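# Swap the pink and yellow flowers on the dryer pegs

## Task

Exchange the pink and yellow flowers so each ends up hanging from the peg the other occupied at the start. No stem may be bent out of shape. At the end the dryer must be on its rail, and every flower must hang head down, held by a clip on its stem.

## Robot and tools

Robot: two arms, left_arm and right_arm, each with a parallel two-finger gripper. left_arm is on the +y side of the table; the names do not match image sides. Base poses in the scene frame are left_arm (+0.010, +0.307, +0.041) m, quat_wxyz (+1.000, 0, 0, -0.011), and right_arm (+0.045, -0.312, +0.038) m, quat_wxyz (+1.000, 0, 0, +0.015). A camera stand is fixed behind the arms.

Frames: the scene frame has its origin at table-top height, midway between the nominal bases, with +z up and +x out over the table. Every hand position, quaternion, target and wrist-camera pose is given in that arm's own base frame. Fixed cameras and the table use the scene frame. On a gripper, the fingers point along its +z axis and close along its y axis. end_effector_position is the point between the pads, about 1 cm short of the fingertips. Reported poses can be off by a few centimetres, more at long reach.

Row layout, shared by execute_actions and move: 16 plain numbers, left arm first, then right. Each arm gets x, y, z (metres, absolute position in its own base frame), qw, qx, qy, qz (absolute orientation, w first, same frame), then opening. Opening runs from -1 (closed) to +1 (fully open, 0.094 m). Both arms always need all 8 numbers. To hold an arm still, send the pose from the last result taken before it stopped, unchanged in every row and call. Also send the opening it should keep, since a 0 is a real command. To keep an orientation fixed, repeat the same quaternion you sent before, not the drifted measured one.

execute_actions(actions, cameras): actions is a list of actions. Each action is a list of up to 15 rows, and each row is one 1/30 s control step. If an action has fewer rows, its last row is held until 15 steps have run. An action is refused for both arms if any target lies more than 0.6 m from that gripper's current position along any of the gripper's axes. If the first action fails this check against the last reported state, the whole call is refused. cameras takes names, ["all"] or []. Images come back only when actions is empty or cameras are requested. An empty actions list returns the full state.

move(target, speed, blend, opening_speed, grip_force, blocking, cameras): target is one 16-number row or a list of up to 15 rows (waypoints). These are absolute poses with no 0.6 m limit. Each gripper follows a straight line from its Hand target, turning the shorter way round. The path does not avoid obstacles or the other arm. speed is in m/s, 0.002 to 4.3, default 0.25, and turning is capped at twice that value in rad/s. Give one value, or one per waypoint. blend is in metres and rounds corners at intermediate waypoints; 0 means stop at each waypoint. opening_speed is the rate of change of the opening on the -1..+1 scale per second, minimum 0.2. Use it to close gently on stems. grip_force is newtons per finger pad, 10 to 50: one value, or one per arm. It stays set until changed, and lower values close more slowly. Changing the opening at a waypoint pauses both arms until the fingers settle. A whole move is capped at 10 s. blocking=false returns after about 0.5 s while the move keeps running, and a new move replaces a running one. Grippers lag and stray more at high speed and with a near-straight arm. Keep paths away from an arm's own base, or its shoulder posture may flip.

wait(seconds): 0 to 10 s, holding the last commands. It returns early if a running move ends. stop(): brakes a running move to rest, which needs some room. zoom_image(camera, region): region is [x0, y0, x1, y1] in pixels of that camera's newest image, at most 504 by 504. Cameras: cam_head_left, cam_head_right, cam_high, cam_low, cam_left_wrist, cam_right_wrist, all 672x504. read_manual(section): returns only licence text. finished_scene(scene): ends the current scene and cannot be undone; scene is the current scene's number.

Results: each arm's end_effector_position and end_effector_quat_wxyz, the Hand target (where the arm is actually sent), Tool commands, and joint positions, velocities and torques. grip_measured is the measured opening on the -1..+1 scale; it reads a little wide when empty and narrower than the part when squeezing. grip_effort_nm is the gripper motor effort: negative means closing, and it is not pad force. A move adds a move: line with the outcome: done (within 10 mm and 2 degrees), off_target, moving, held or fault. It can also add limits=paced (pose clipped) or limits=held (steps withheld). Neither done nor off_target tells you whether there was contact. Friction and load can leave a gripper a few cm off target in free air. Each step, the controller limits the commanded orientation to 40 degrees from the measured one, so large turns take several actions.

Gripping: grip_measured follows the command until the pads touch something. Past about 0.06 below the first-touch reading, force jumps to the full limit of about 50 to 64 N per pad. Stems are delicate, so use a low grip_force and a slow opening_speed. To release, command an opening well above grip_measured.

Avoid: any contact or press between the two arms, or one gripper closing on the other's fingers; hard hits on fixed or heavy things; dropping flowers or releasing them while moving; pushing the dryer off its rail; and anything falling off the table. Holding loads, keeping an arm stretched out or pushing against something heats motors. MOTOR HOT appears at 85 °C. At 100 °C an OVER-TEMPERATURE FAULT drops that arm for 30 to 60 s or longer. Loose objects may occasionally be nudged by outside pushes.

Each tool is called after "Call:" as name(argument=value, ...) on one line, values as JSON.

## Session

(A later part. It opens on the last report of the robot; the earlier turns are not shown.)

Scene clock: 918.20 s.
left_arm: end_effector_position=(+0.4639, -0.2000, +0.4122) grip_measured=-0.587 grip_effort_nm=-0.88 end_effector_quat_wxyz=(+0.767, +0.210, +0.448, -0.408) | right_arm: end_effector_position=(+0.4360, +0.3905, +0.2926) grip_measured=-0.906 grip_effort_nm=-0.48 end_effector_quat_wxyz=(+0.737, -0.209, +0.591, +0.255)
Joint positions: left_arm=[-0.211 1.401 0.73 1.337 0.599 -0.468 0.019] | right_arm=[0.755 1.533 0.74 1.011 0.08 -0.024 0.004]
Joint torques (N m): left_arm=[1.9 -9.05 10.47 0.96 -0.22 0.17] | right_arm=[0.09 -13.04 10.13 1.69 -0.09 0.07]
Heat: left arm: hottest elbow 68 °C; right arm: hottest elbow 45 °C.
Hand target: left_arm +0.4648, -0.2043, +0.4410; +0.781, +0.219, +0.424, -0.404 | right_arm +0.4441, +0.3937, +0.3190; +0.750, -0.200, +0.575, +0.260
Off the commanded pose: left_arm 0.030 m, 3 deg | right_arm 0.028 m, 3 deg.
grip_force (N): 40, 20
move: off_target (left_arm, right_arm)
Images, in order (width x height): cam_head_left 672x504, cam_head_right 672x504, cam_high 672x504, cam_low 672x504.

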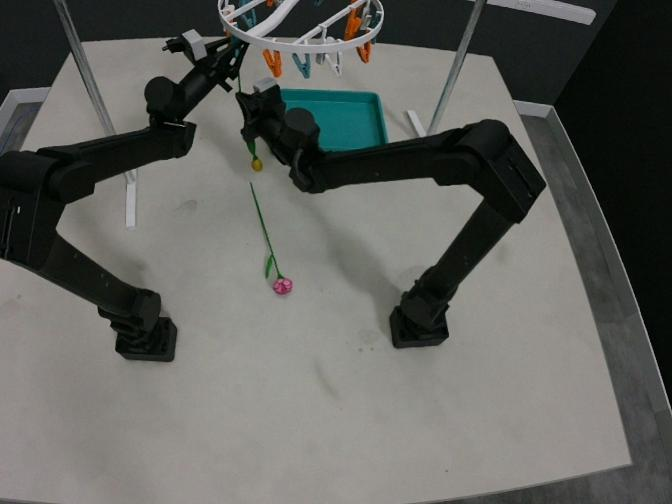

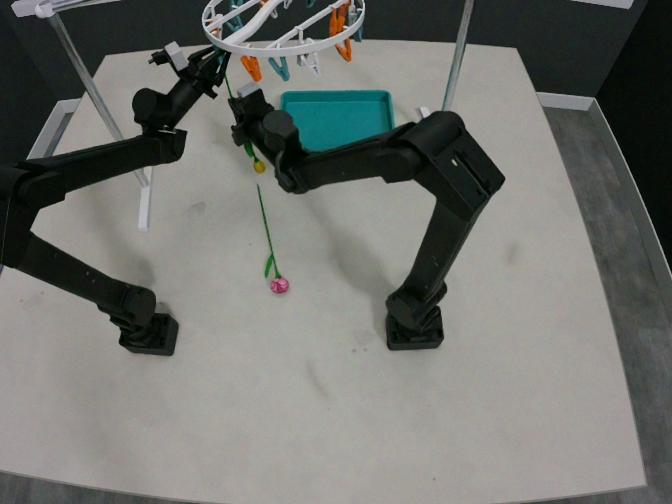

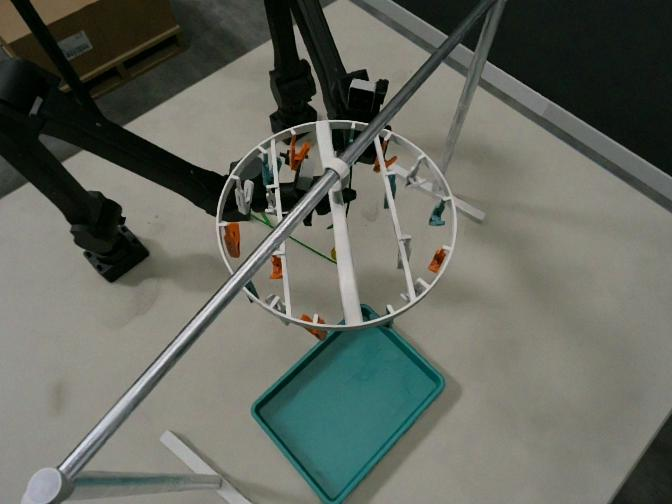

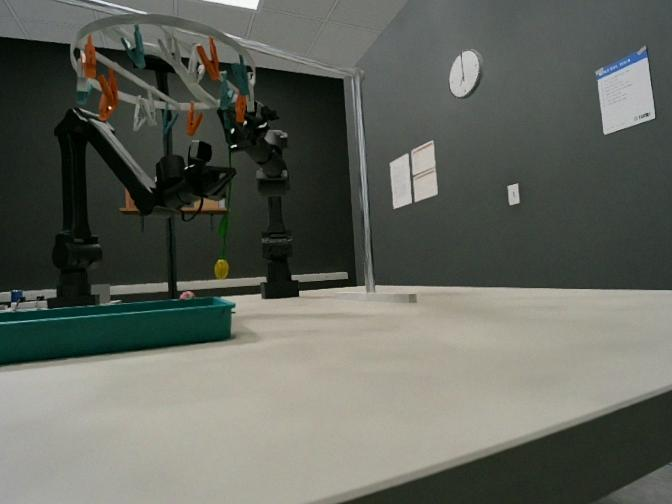

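Call:
zoom_image(camera="cam_low", region=[220, 116, 240, 140])

Call:
zoom_image(camera="cam_high", region=[342, 150, 366, 180])

Scaled by 21.000 from the camera's 672x504 image, which has a finer 960x720 frame.

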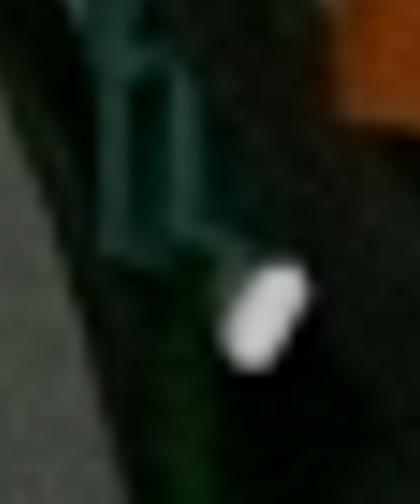

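Scaled by 16.800 from the camera's 672x504 image, which has a finer 960x720 frame.

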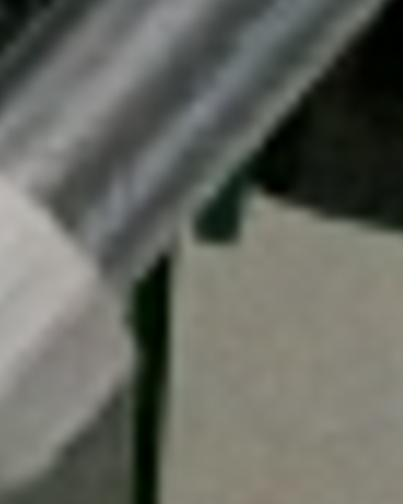

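Call:
move(target=[0.4665, -0.205, 0.4415, 0.78059, 0.21922, 0.42382, -0.40375, -0.75, 0.4414, 0.3911, 0.336, 0.74327, -0.20246, 0.58304, 0.25811, -1.0], speed=0.05, cameras=["cam_low", "cam_head_left", "cam_head_right", "cam_high"])

Call:
zoom_image(camera="cam_low", region=[218, 106, 248, 156])

Call:
zoom_image(camera="cam_high", region=[330, 130, 390, 230])

Call:
zoom_image(camera="cam_head_left", region=[224, 34, 254, 84])

Call:
zoom_image(camera="cam_head_right", region=[208, 42, 238, 92])

Scene clock: 936.93 s.
left_arm: end_effector_position=(+0.4639, -0.2000, +0.4122) grip_measured=-0.588 grip_effort_nm=-0.88 end_effector_quat_wxyz=(+0.767, +0.210, +0.448, -0.408) | right_arm: end_effector_position=(+0.4320, +0.3867, +0.3042) grip_measured=-0.906 grip_effort_nm=-0.48 end_effector_quat_wxyz=(+0.727, -0.214, +0.602, +0.251)
Joint positions: left_arm=[-0.211 1.401 0.73 1.337 0.599 -0.468 0.019] | right_arm=[0.755 1.473 0.74 0.919 0.08 -0.024 0.004]
Joint torques (N m): left_arm=[1.9 -9.11 10.48 0.95 -0.23 0.17] | right_arm=[0.26 -12.92 10.84 1.76 -0.05 0.08]
Heat: left arm: hottest elbow 68 °C; right arm: hottest elbow 47 °C.
Hand target: left_arm +0.4648, -0.2043, +0.4410; +0.781, +0.219, +0.424, -0.404 | right_arm +0.4400, +0.3898, +0.3359; +0.743, -0.202, +0.583, +0.258
Off the commanded pose: left_arm 0.030 m, 3 deg | right_arm 0.033 m, 3 deg.
grip_force (N): 40, 20
move: off_target (left_arm, right_arm)
Images, in order (width x height): cam_head_left 672x504, cam_head_right 672x504, cam_high 672x504, cam_low 672x504.

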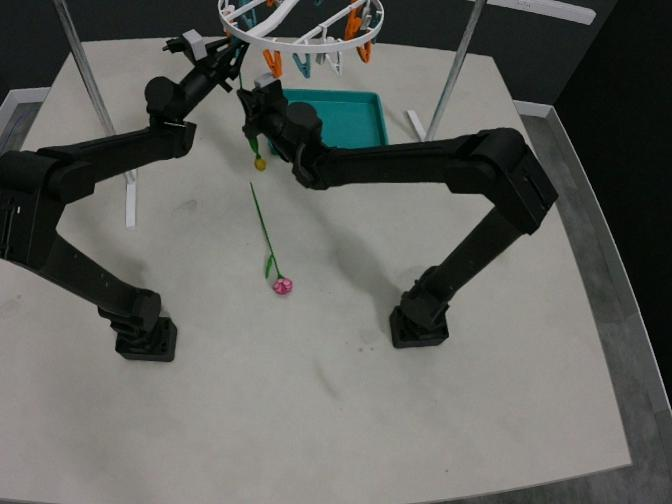

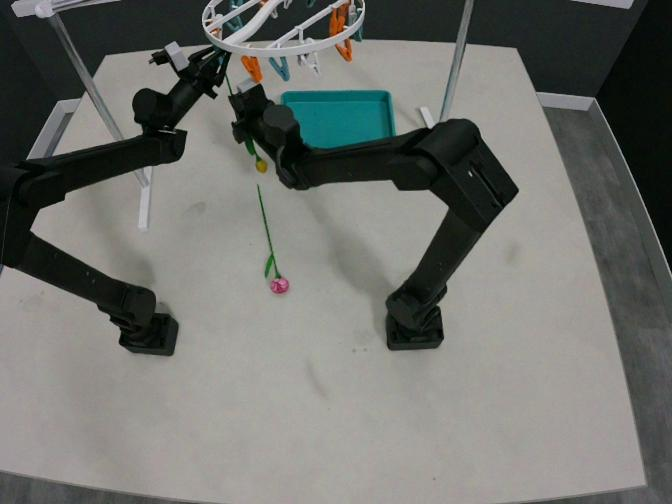

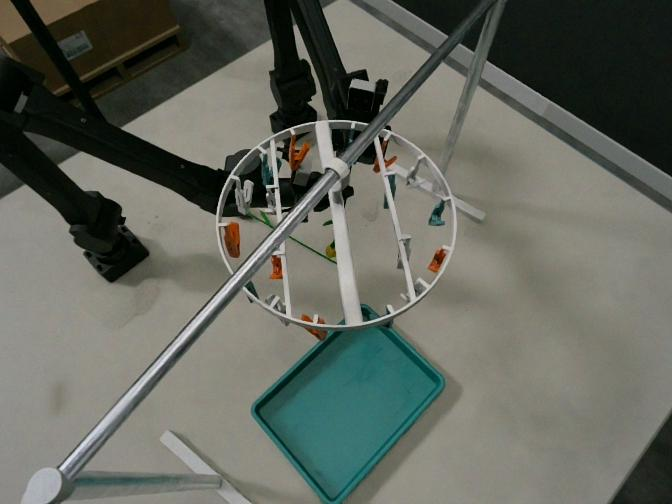

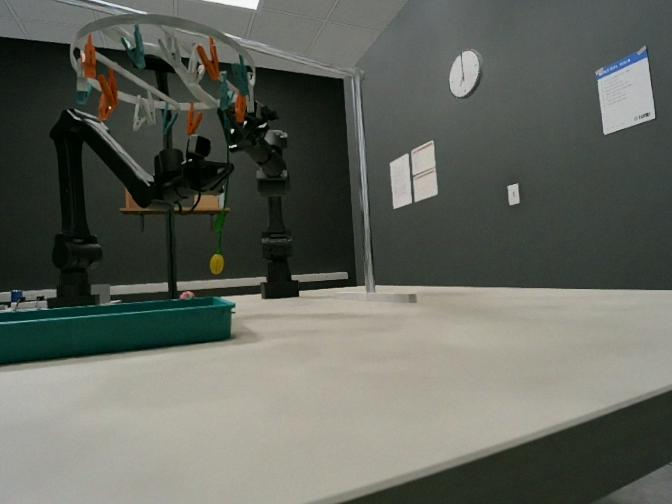

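Scaled by 10.080 from the camera's 672x504 image, which has a finer 960x720 frame.

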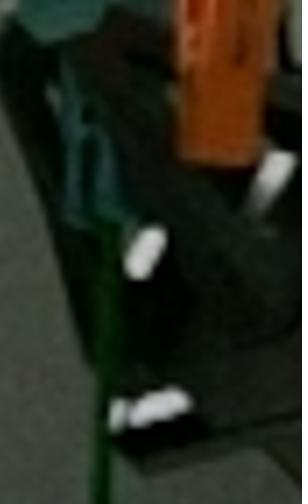

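Scaled by 5.040 from the camera's 672x504 image, which has a finer 960x720 frame.

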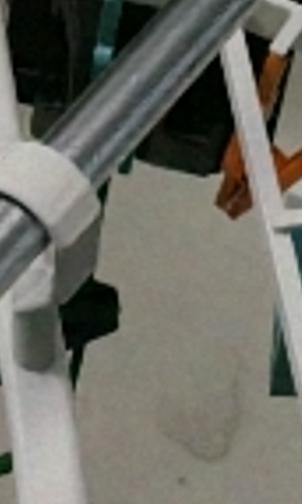

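Scaled by 10.080 from the camera's 672x504 image, which has a finer 960x720 frame.

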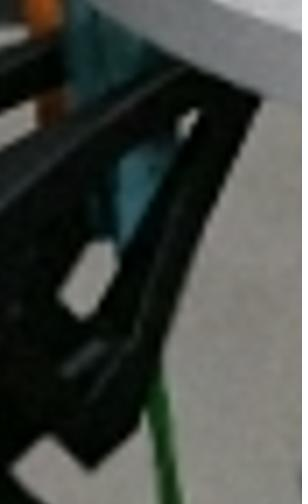

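Scaled by 10.080 from the camera's 672x504 image, which has a finer 960x720 frame.

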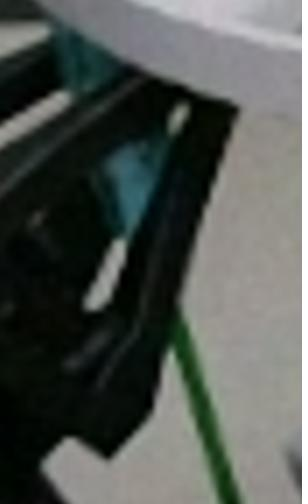

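Call:
move(target=[0.4665, -0.205, 0.4415, 0.78059, 0.21922, 0.42382, -0.40375, -0.75, 0.443, 0.3925, 0.346, 0.74327, -0.20246, 0.58304, 0.25811, -1.0], speed=0.05, cameras=["cam_low", "cam_head_left", "cam_head_right", "cam_right_wrist"])

Call:
zoom_image(camera="cam_low", region=[205, 100, 255, 200])

Call:
zoom_image(camera="cam_head_left", region=[224, 34, 254, 84])

Scene clock: 943.17 s.
left_arm: end_effector_position=(+0.4640, -0.2000, +0.4123) grip_measured=-0.588 grip_effort_nm=-0.88 end_effector_quat_wxyz=(+0.768, +0.210, +0.448, -0.408) | right_arm: end_effector_position=(+0.4331, +0.3878, +0.3111) grip_measured=-0.906 grip_effort_nm=-0.48 end_effector_quat_wxyz=(+0.726, -0.215, +0.603, +0.251)
Joint positions: left_arm=[-0.211 1.401 0.731 1.337 0.599 -0.468 0.019] | right_arm=[0.755 1.459 0.753 0.887 0.08 -0.024 0.004]
Joint torques (N m): left_arm=[1.85 -9.05 10.45 0.95 -0.23 0.17] | right_arm=[0.03 -12.75 11.29 1.72 -0.06 0.08]
Heat: left arm: hottest elbow 68 °C; right arm: hottest elbow 48 °C.
Hand target: left_arm +0.4648, -0.2043, +0.4410; +0.781, +0.219, +0.424, -0.404 | right_arm +0.4413, +0.3909, +0.3460; +0.743, -0.202, +0.583, +0.258
Off the commanded pose: left_arm 0.030 m, 3 deg | right_arm 0.037 m, 3 deg.
grip_force (N): 40, 20
move: off_target (left_arm, right_arm)
camera_calibration:
cam_right_wrist: T_world_to_cam=[[0.625766, -0.779785, 0.0187979, 0.0243912], [-0.179891, -0.167726, -0.969282, 0.484822], [0.758984, 0.603162, -0.245233, -0.397531], [0, 0, 0, 1]] pos_world=[0.373671, 0.340112, 0.371983]
Images, in order (width x height): cam_head_left 672x504, cam_head_right 672x504, cam_low 672x504, cam_right_wrist 672x504.

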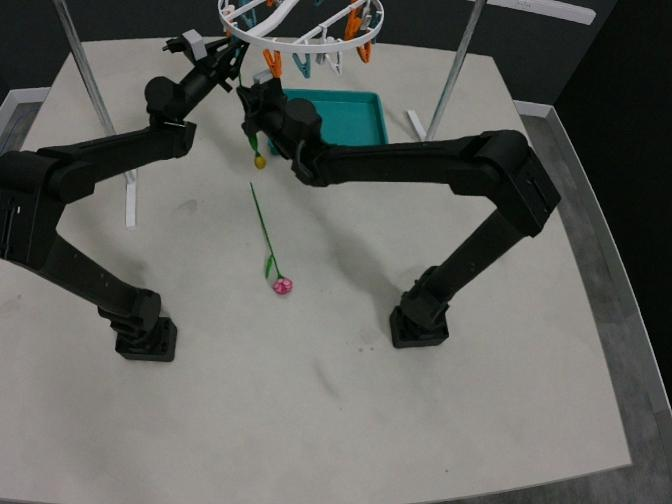

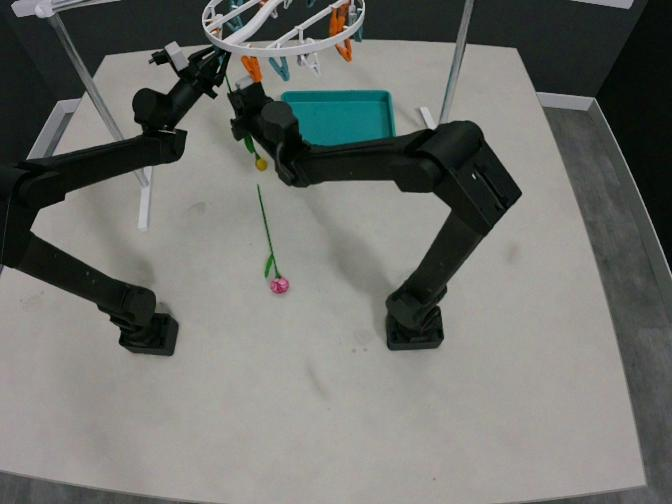

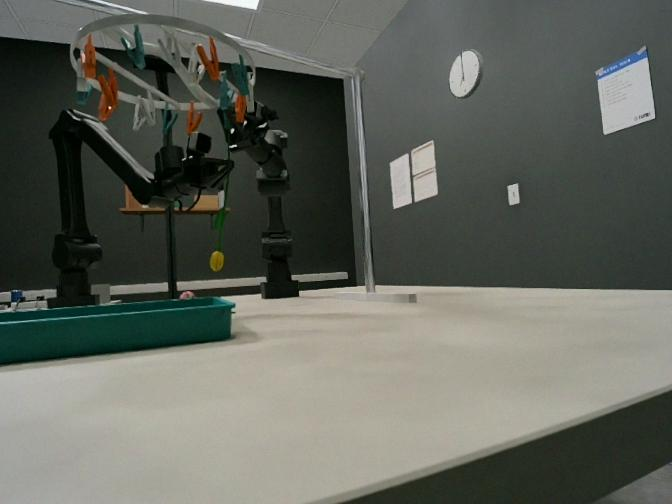

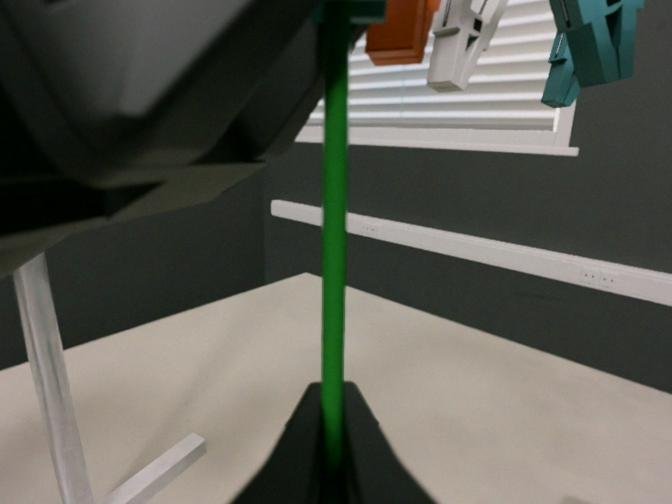

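Scaled by 5.040 from the camera's 672x504 image, which has a finer 960x720 frame.

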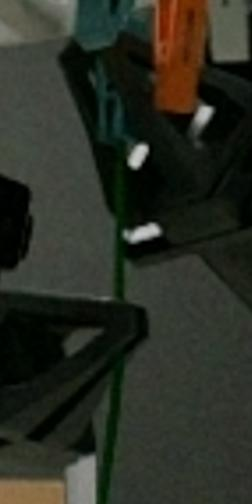

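Scaled by 10.080 from the camera's 672x504 image, which has a finer 960x720 frame.

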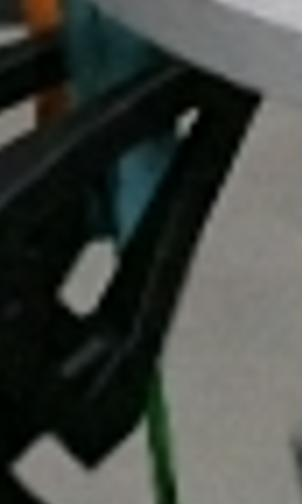

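Call:
zoom_image(camera="cam_right_wrist", region=[290, 0, 410, 90])

Scaled by 4.200 from the camera's 672x504 image, which has a finer 960x720 frame.

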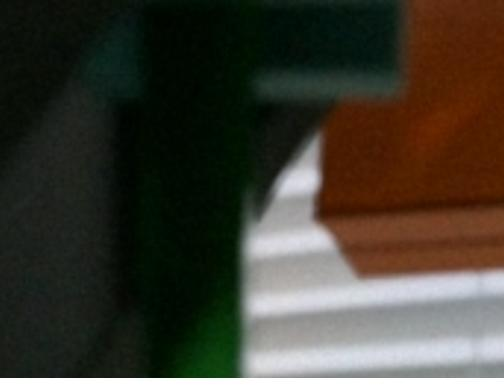

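Call:
move(target=[0.4665, -0.205, 0.4415, 0.78059, 0.21922, 0.42382, -0.40375, 0.1, 0.443, 0.3925, 0.346, 0.74327, -0.20246, 0.58304, 0.25811, -1.0], speed=0.05, opening_speed=0.5, cameras=["cam_low", "cam_head_left", "cam_head_right", "cam_right_wrist", "cam_left_wrist"])

Call:
zoom_image(camera="cam_low", region=[205, 100, 255, 200])

Call:
zoom_image(camera="cam_right_wrist", region=[290, 0, 410, 90])

Scene clock: 968.53 s.
left_arm: end_effector_position=(+0.4640, -0.2000, +0.4123) grip_measured=+0.097 grip_effort_nm=0.06 end_effector_quat_wxyz=(+0.768, +0.210, +0.448, -0.408) | right_arm: end_effector_position=(+0.4330, +0.3877, +0.3115) grip_measured=-0.906 grip_effort_nm=-0.48 end_effector_quat_wxyz=(+0.726, -0.214, +0.603, +0.251)
Joint positions: left_arm=[-0.211 1.401 0.731 1.337 0.599 -0.468 0.052] | right_arm=[0.755 1.458 0.753 0.887 0.08 -0.024 0.004]
Joint torques (N m): left_arm=[1.96 -9.11 10.45 0.94 -0.23 0.17] | right_arm=[0.21 -12.75 11.4 1.74 -0.08 0.07]
Heat: left arm: hottest elbow 67 °C; right arm: hottest elbow 49 °C.
Hand target: left_arm +0.4648, -0.2043, +0.4410; +0.781, +0.219, +0.424, -0.404 | right_arm +0.4413, +0.3909, +0.3459; +0.743, -0.203, +0.583, +0.258
Off the commanded pose: left_arm 0.030 m, 3 deg | right_arm 0.036 m, 3 deg.
grip_force (N): 40, 20
move: off_target (left_arm, right_arm)
camera_calibration:
cam_left_wrist: T_world_to_cam=[[-0.807083, -0.589432, 0.0344605, 0.242257], [0.0319322, -0.101853, -0.994287, 0.412546], [0.589574, -0.801371, 0.101026, -0.383142], [0, 0, 0, 1]] pos_world=[0.408239, -0.122226, 0.440548]
cam_right_wrist: T_world_to_cam=[[0.625813, -0.779748, 0.0187504, 0.0243576], [-0.179603, -0.167457, -0.969382, 0.484917], [0.759013, 0.603284, -0.244842, -0.397519], [0, 0, 0, 1]] pos_world=[0.373571, 0.340012, 0.372283]
Images, in order (width x height): cam_head_left 672x504, cam_head_right 672x504, cam_low 672x504, cam_left_wrist 672x504, cam_right_wrist 672x504.

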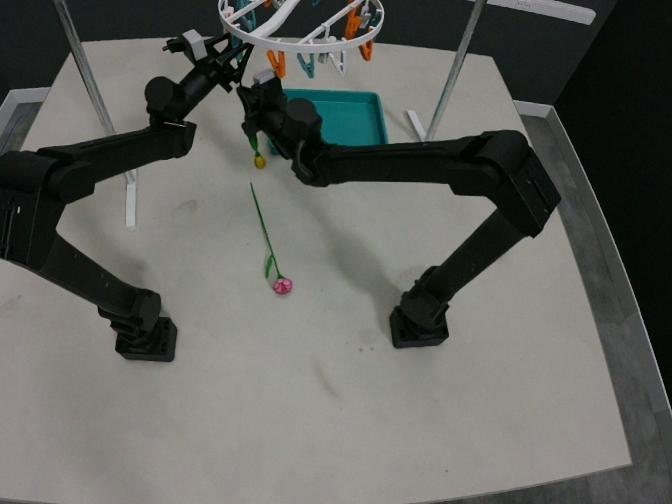

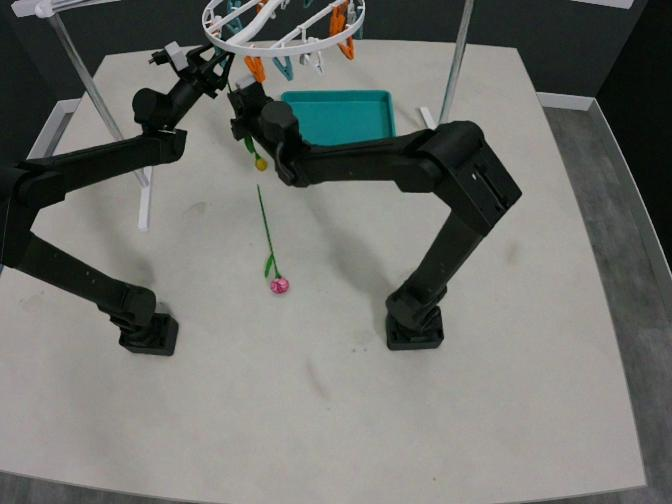

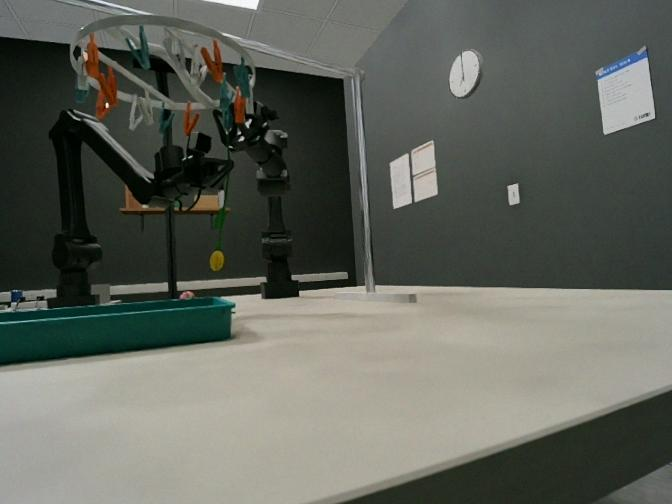

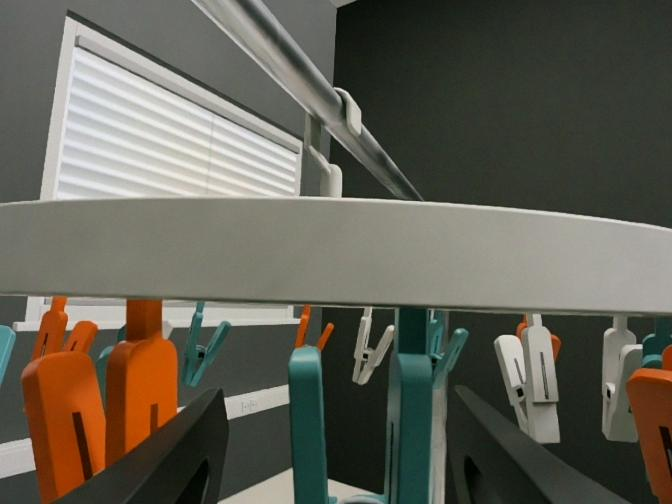

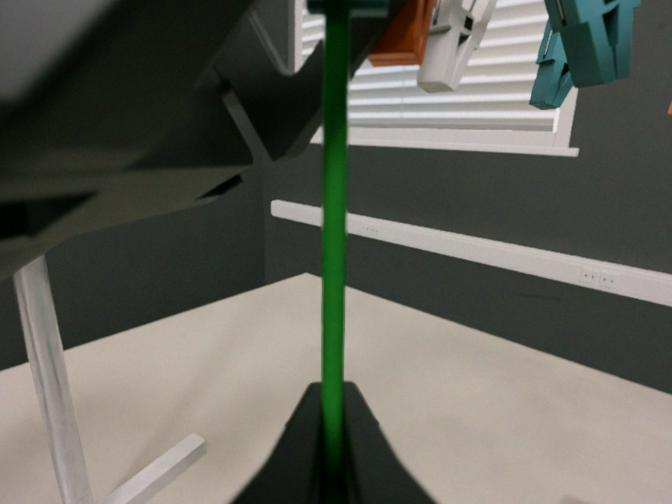

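Scaled by 5.040 from the camera's 672x504 image, which has a finer 960x720 frame.

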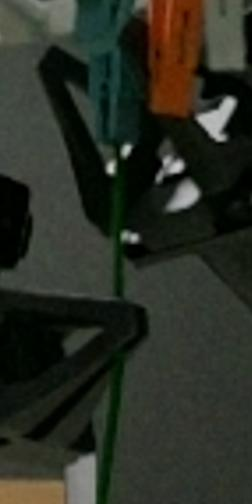

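Scaled by 4.200 from the camera's 672x504 image, which has a finer 960x720 frame.

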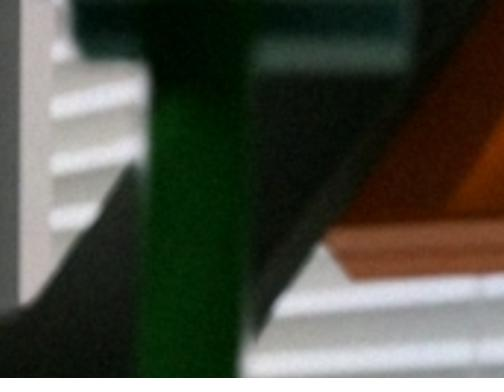

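Call:
zoom_image(camera="cam_right_wrist", region=[300, 0, 396, 24])

Call:
zoom_image(camera="cam_head_left", region=[224, 34, 254, 84])

Call:
zoom_image(camera="cam_low", region=[220, 110, 240, 140])

Scaled by 5.250 from the camera's 672x504 image, which has a finer 960x720 frame.

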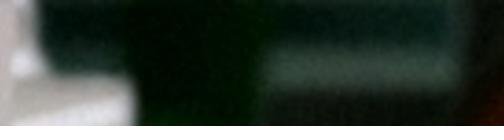

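Scaled by 10.080 from the camera's 672x504 image, which has a finer 960x720 frame.

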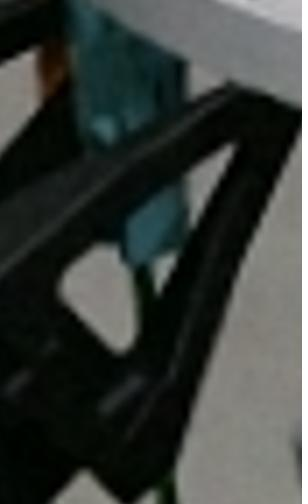

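Scaled by 16.800 from the camera's 672x504 image, which has a finer 960x720 frame.

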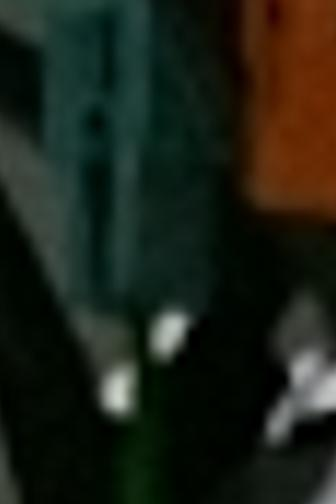

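Call:
move(target=[[0.4665, -0.205, 0.4415, 0.78059, 0.21922, 0.42382, -0.40375, 0.1, 0.443, 0.3925, 0.346, 0.74327, -0.20246, 0.58304, 0.25811, -0.4], [0.4665, -0.205, 0.4415, 0.78059, 0.21922, 0.42382, -0.40375, 0.1, 0.351, 0.3195, 0.326, 0.74327, -0.20246, 0.58304, 0.25811, -0.4], [0.4165, -0.132, 0.3915, 0.78059, 0.21922, 0.42382, -0.40375, 0.1, 0.30, 0.26, 0.30, 0.74327, -0.20246, 0.58304, 0.25811, -0.4]], speed=0.15, blend=[0, 0.02, 0], opening_speed=0.5, cameras=["all"])

Call:
zoom_image(camera="cam_low", region=[60, 20, 300, 300])

Call:
zoom_image(camera="cam_head_left", region=[210, 20, 390, 300])

Scene clock: 985.83 s.
left_arm: end_effector_position=(+0.4221, -0.1370, +0.3834) grip_measured=+0.098 grip_effort_nm=0.06 end_effector_quat_wxyz=(+0.771, +0.216, +0.443, -0.402) | right_arm: end_effector_position=(+0.2996, +0.2650, +0.3035) grip_measured=-0.401 grip_effort_nm=0.08 end_effector_quat_wxyz=(+0.744, -0.205, +0.580, +0.261)
Joint positions: left_arm=[-0.049 1.366 0.574 1.549 0.726 -0.588 0.052] | right_arm=[0.761 0.958 0.291 0.914 0.082 -0.024 0.028]
Joint torques (N m): left_arm=[3.37 -7.94 5.98 1.91 -0.11 -0.05] | right_arm=[-0.38 -2.9 6.72 1.76 -0.11 0.07]
Heat: left arm: hottest elbow 66 °C; right arm: hottest elbow 49 °C.
Hand target: left_arm +0.4165, -0.1324, +0.3918; +0.778, +0.219, +0.433, -0.399 | right_arm +0.3000, +0.2601, +0.2998; +0.743, -0.202, +0.583, +0.258
Off the commanded pose: left_arm 0.011 m, 2 deg | right_arm 0.006 m, 1 deg.
joint sent to its limit (left arm) — joint 4 (wrist pitch), upper limit. The joint targets still meet the commanded pose.
grip_force (N): 40, 20
move: off_target (left_arm)
camera_calibration:
cam_left_wrist: T_world_to_cam=[[-0.805404, -0.592557, 0.0141953, 0.253249], [0.0507674, -0.0928245, -0.994387, 0.384921], [0.590549, -0.800162, 0.104844, -0.306711], [0, 0, 0, 1]] pos_world=[0.365554, -0.0596238, 0.411322]
cam_right_wrist: T_world_to_cam=[[0.62802, -0.778088, 0.0130174, 0.0130203], [-0.132838, -0.12367, -0.983392, 0.411315], [0.766775, 0.615861, -0.181027, -0.249098], [0, 0, 0, 1]] pos_world=[0.237464, 0.214408, 0.359221]

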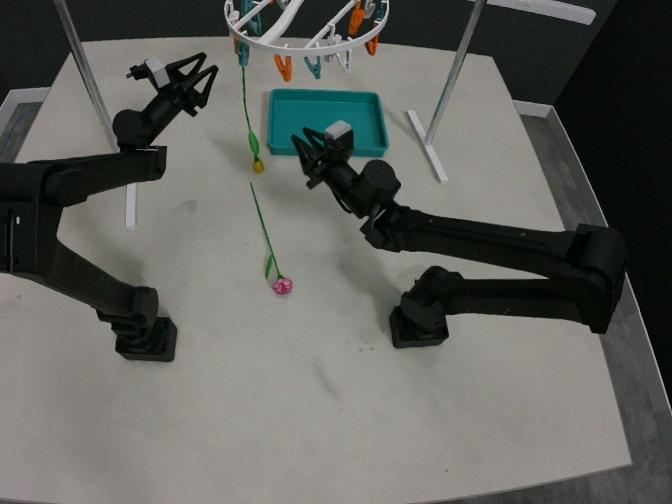

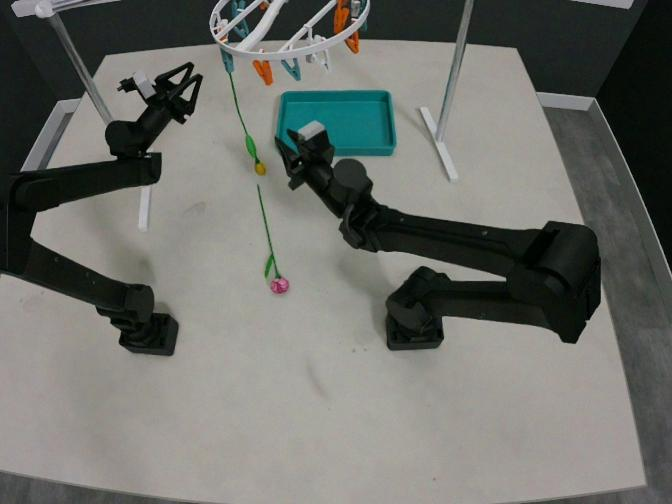

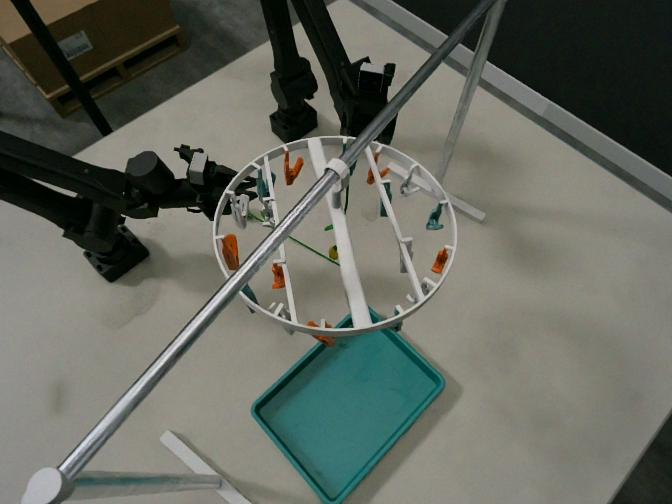

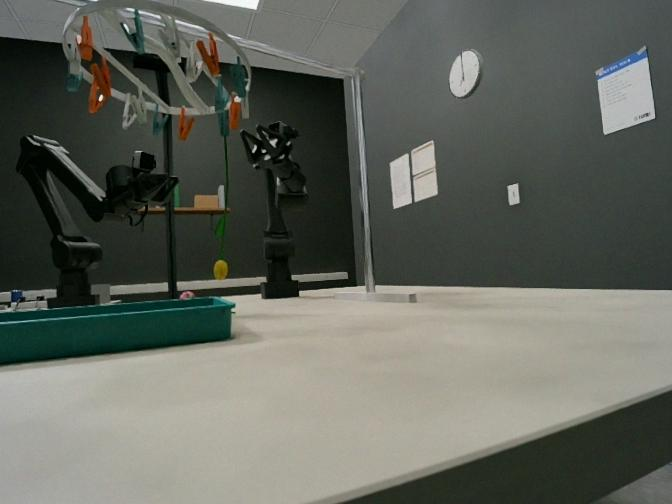

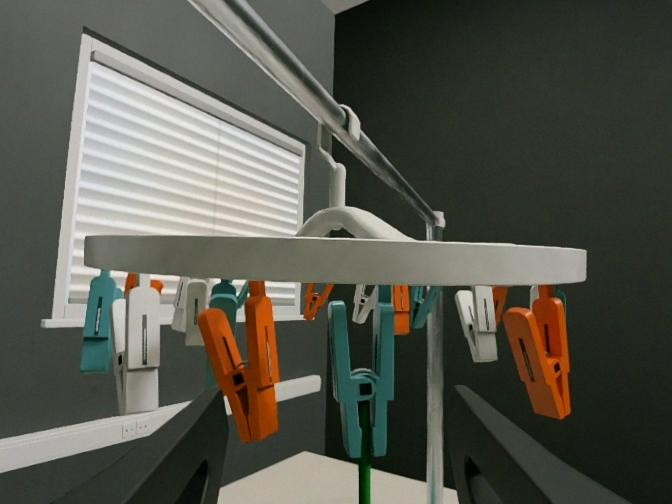

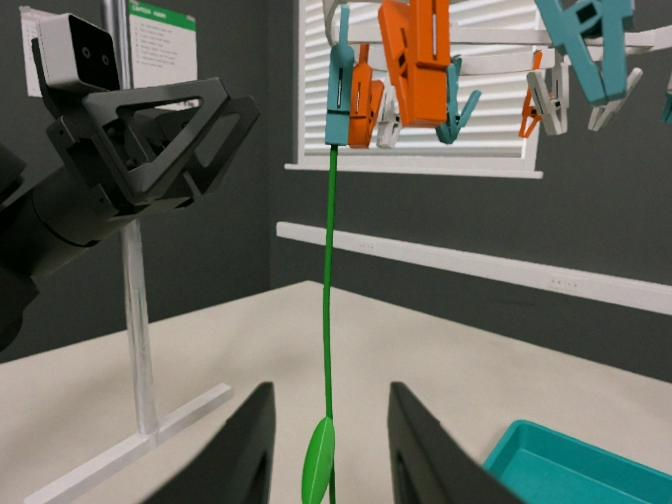

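Scaled by 1.800 from the camera's 672x504 image, which has a finer 960x720 frame.

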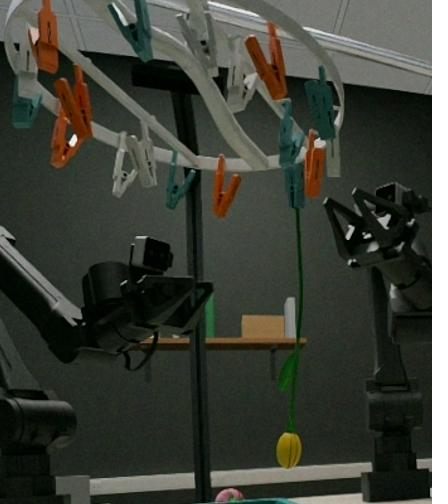

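Scaled by 1.800 from the camera's 672x504 image, which has a finer 960x720 frame.

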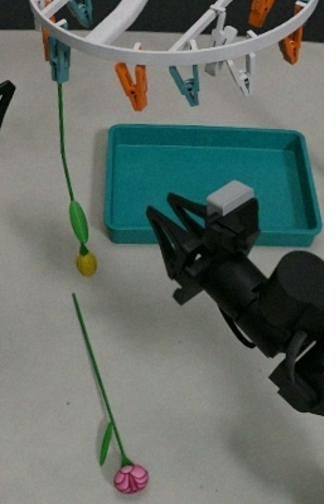

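Call:
wait(seconds=0, cameras=["cam_head_left", "cam_head_right", "cam_low", "cam_high"])

Call:
zoom_image(camera="cam_head_left", region=[220, 40, 290, 190])

Call:
zoom_image(camera="cam_head_right", region=[210, 40, 280, 190])

Call:
zoom_image(camera="cam_low", region=[190, 100, 260, 290])

Scene clock: 1011.70 s.
left_arm: end_effector_position=(+0.4221, -0.1370, +0.3834) grip_measured=+0.098 grip_effort_nm=0.06 end_effector_quat_wxyz=(+0.771, +0.216, +0.443, -0.403) | right_arm: end_effector_position=(+0.2996, +0.2650, +0.3035) grip_measured=-0.401 grip_effort_nm=0.07 end_effector_quat_wxyz=(+0.744, -0.205, +0.580, +0.261)
Joint positions: left_arm=[-0.049 1.366 0.574 1.549 0.726 -0.588 0.052] | right_arm=[0.761 0.958 0.291 0.914 0.082 -0.024 0.028]
Joint torques (N m): left_arm=[3.31 -8 5.98 1.91 -0.11 -0.06] | right_arm=[-0.21 -2.73 6.75 1.81 -0.1 0.08]
Heat: left arm: hottest elbow 60 °C; right arm: hottest elbow 47 °C.
Hand target: left_arm +0.4165, -0.1324, +0.3918; +0.778, +0.218, +0.433, -0.399 | right_arm +0.3000, +0.2601, +0.2998; +0.743, -0.202, +0.583, +0.258
Tool commands: left_gripper/opening=+0.1 right_gripper/opening=-0.4
Off the commanded pose: left_arm 0.011 m, 3 deg | right_arm 0.006 m, 1 deg.
grip_force (N): 40, 20
Images, in order (width x height): cam_head_left 672x504, cam_head_right 672x504, cam_high 672x504, cam_low 672x504.

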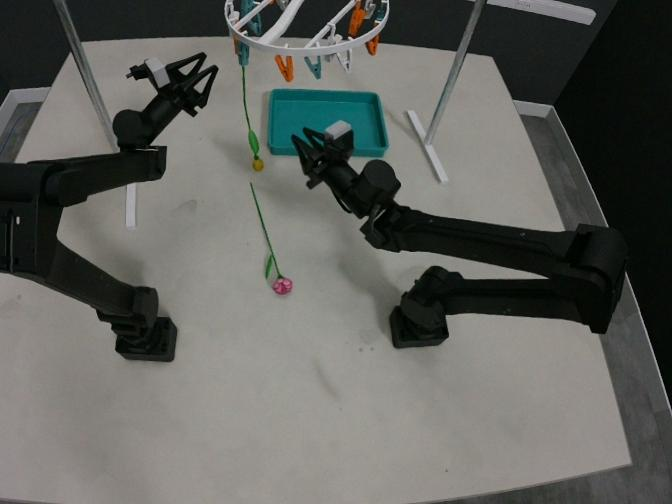

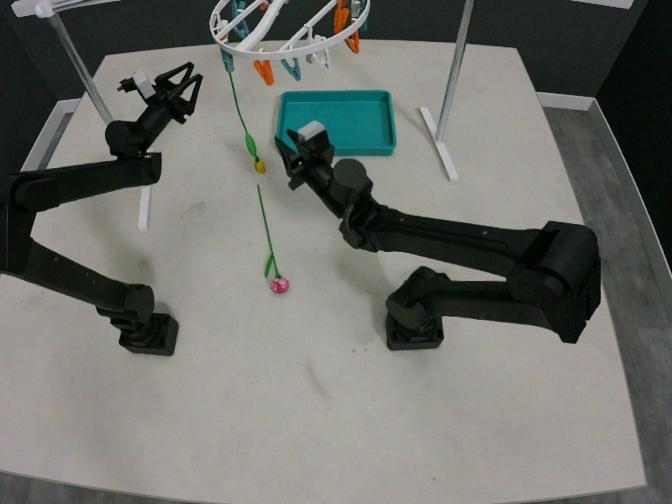

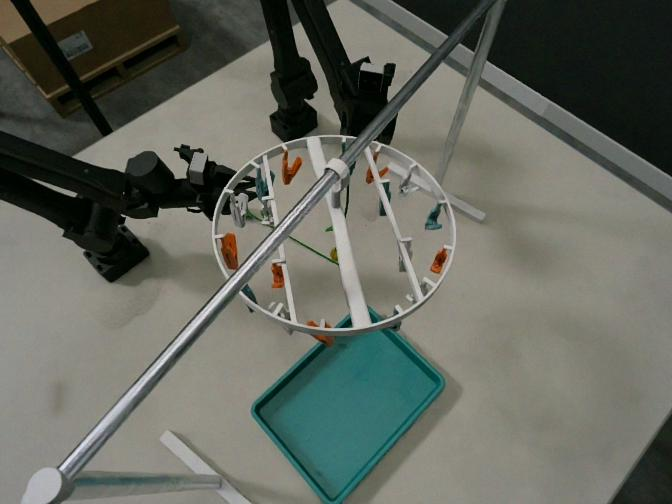

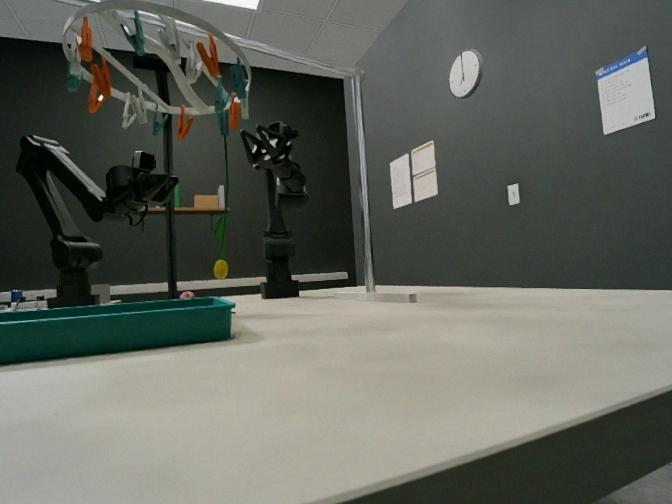

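Scaled by 3.360 from the camera's 672x504 image, which has a finer 960x720 frame.

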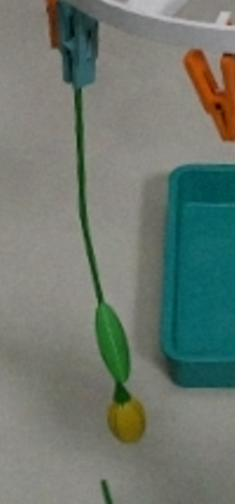

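Scaled by 3.360 from the camera's 672x504 image, which has a finer 960x720 frame.

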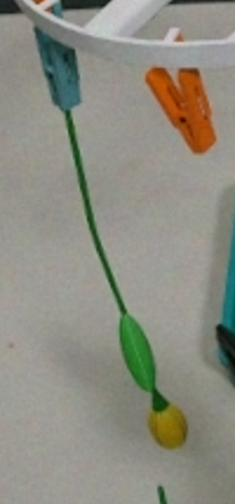

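Scaled by 2.653 from the camera's 672x504 image, which has a finer 960x720 frame.

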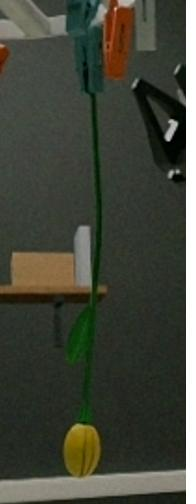

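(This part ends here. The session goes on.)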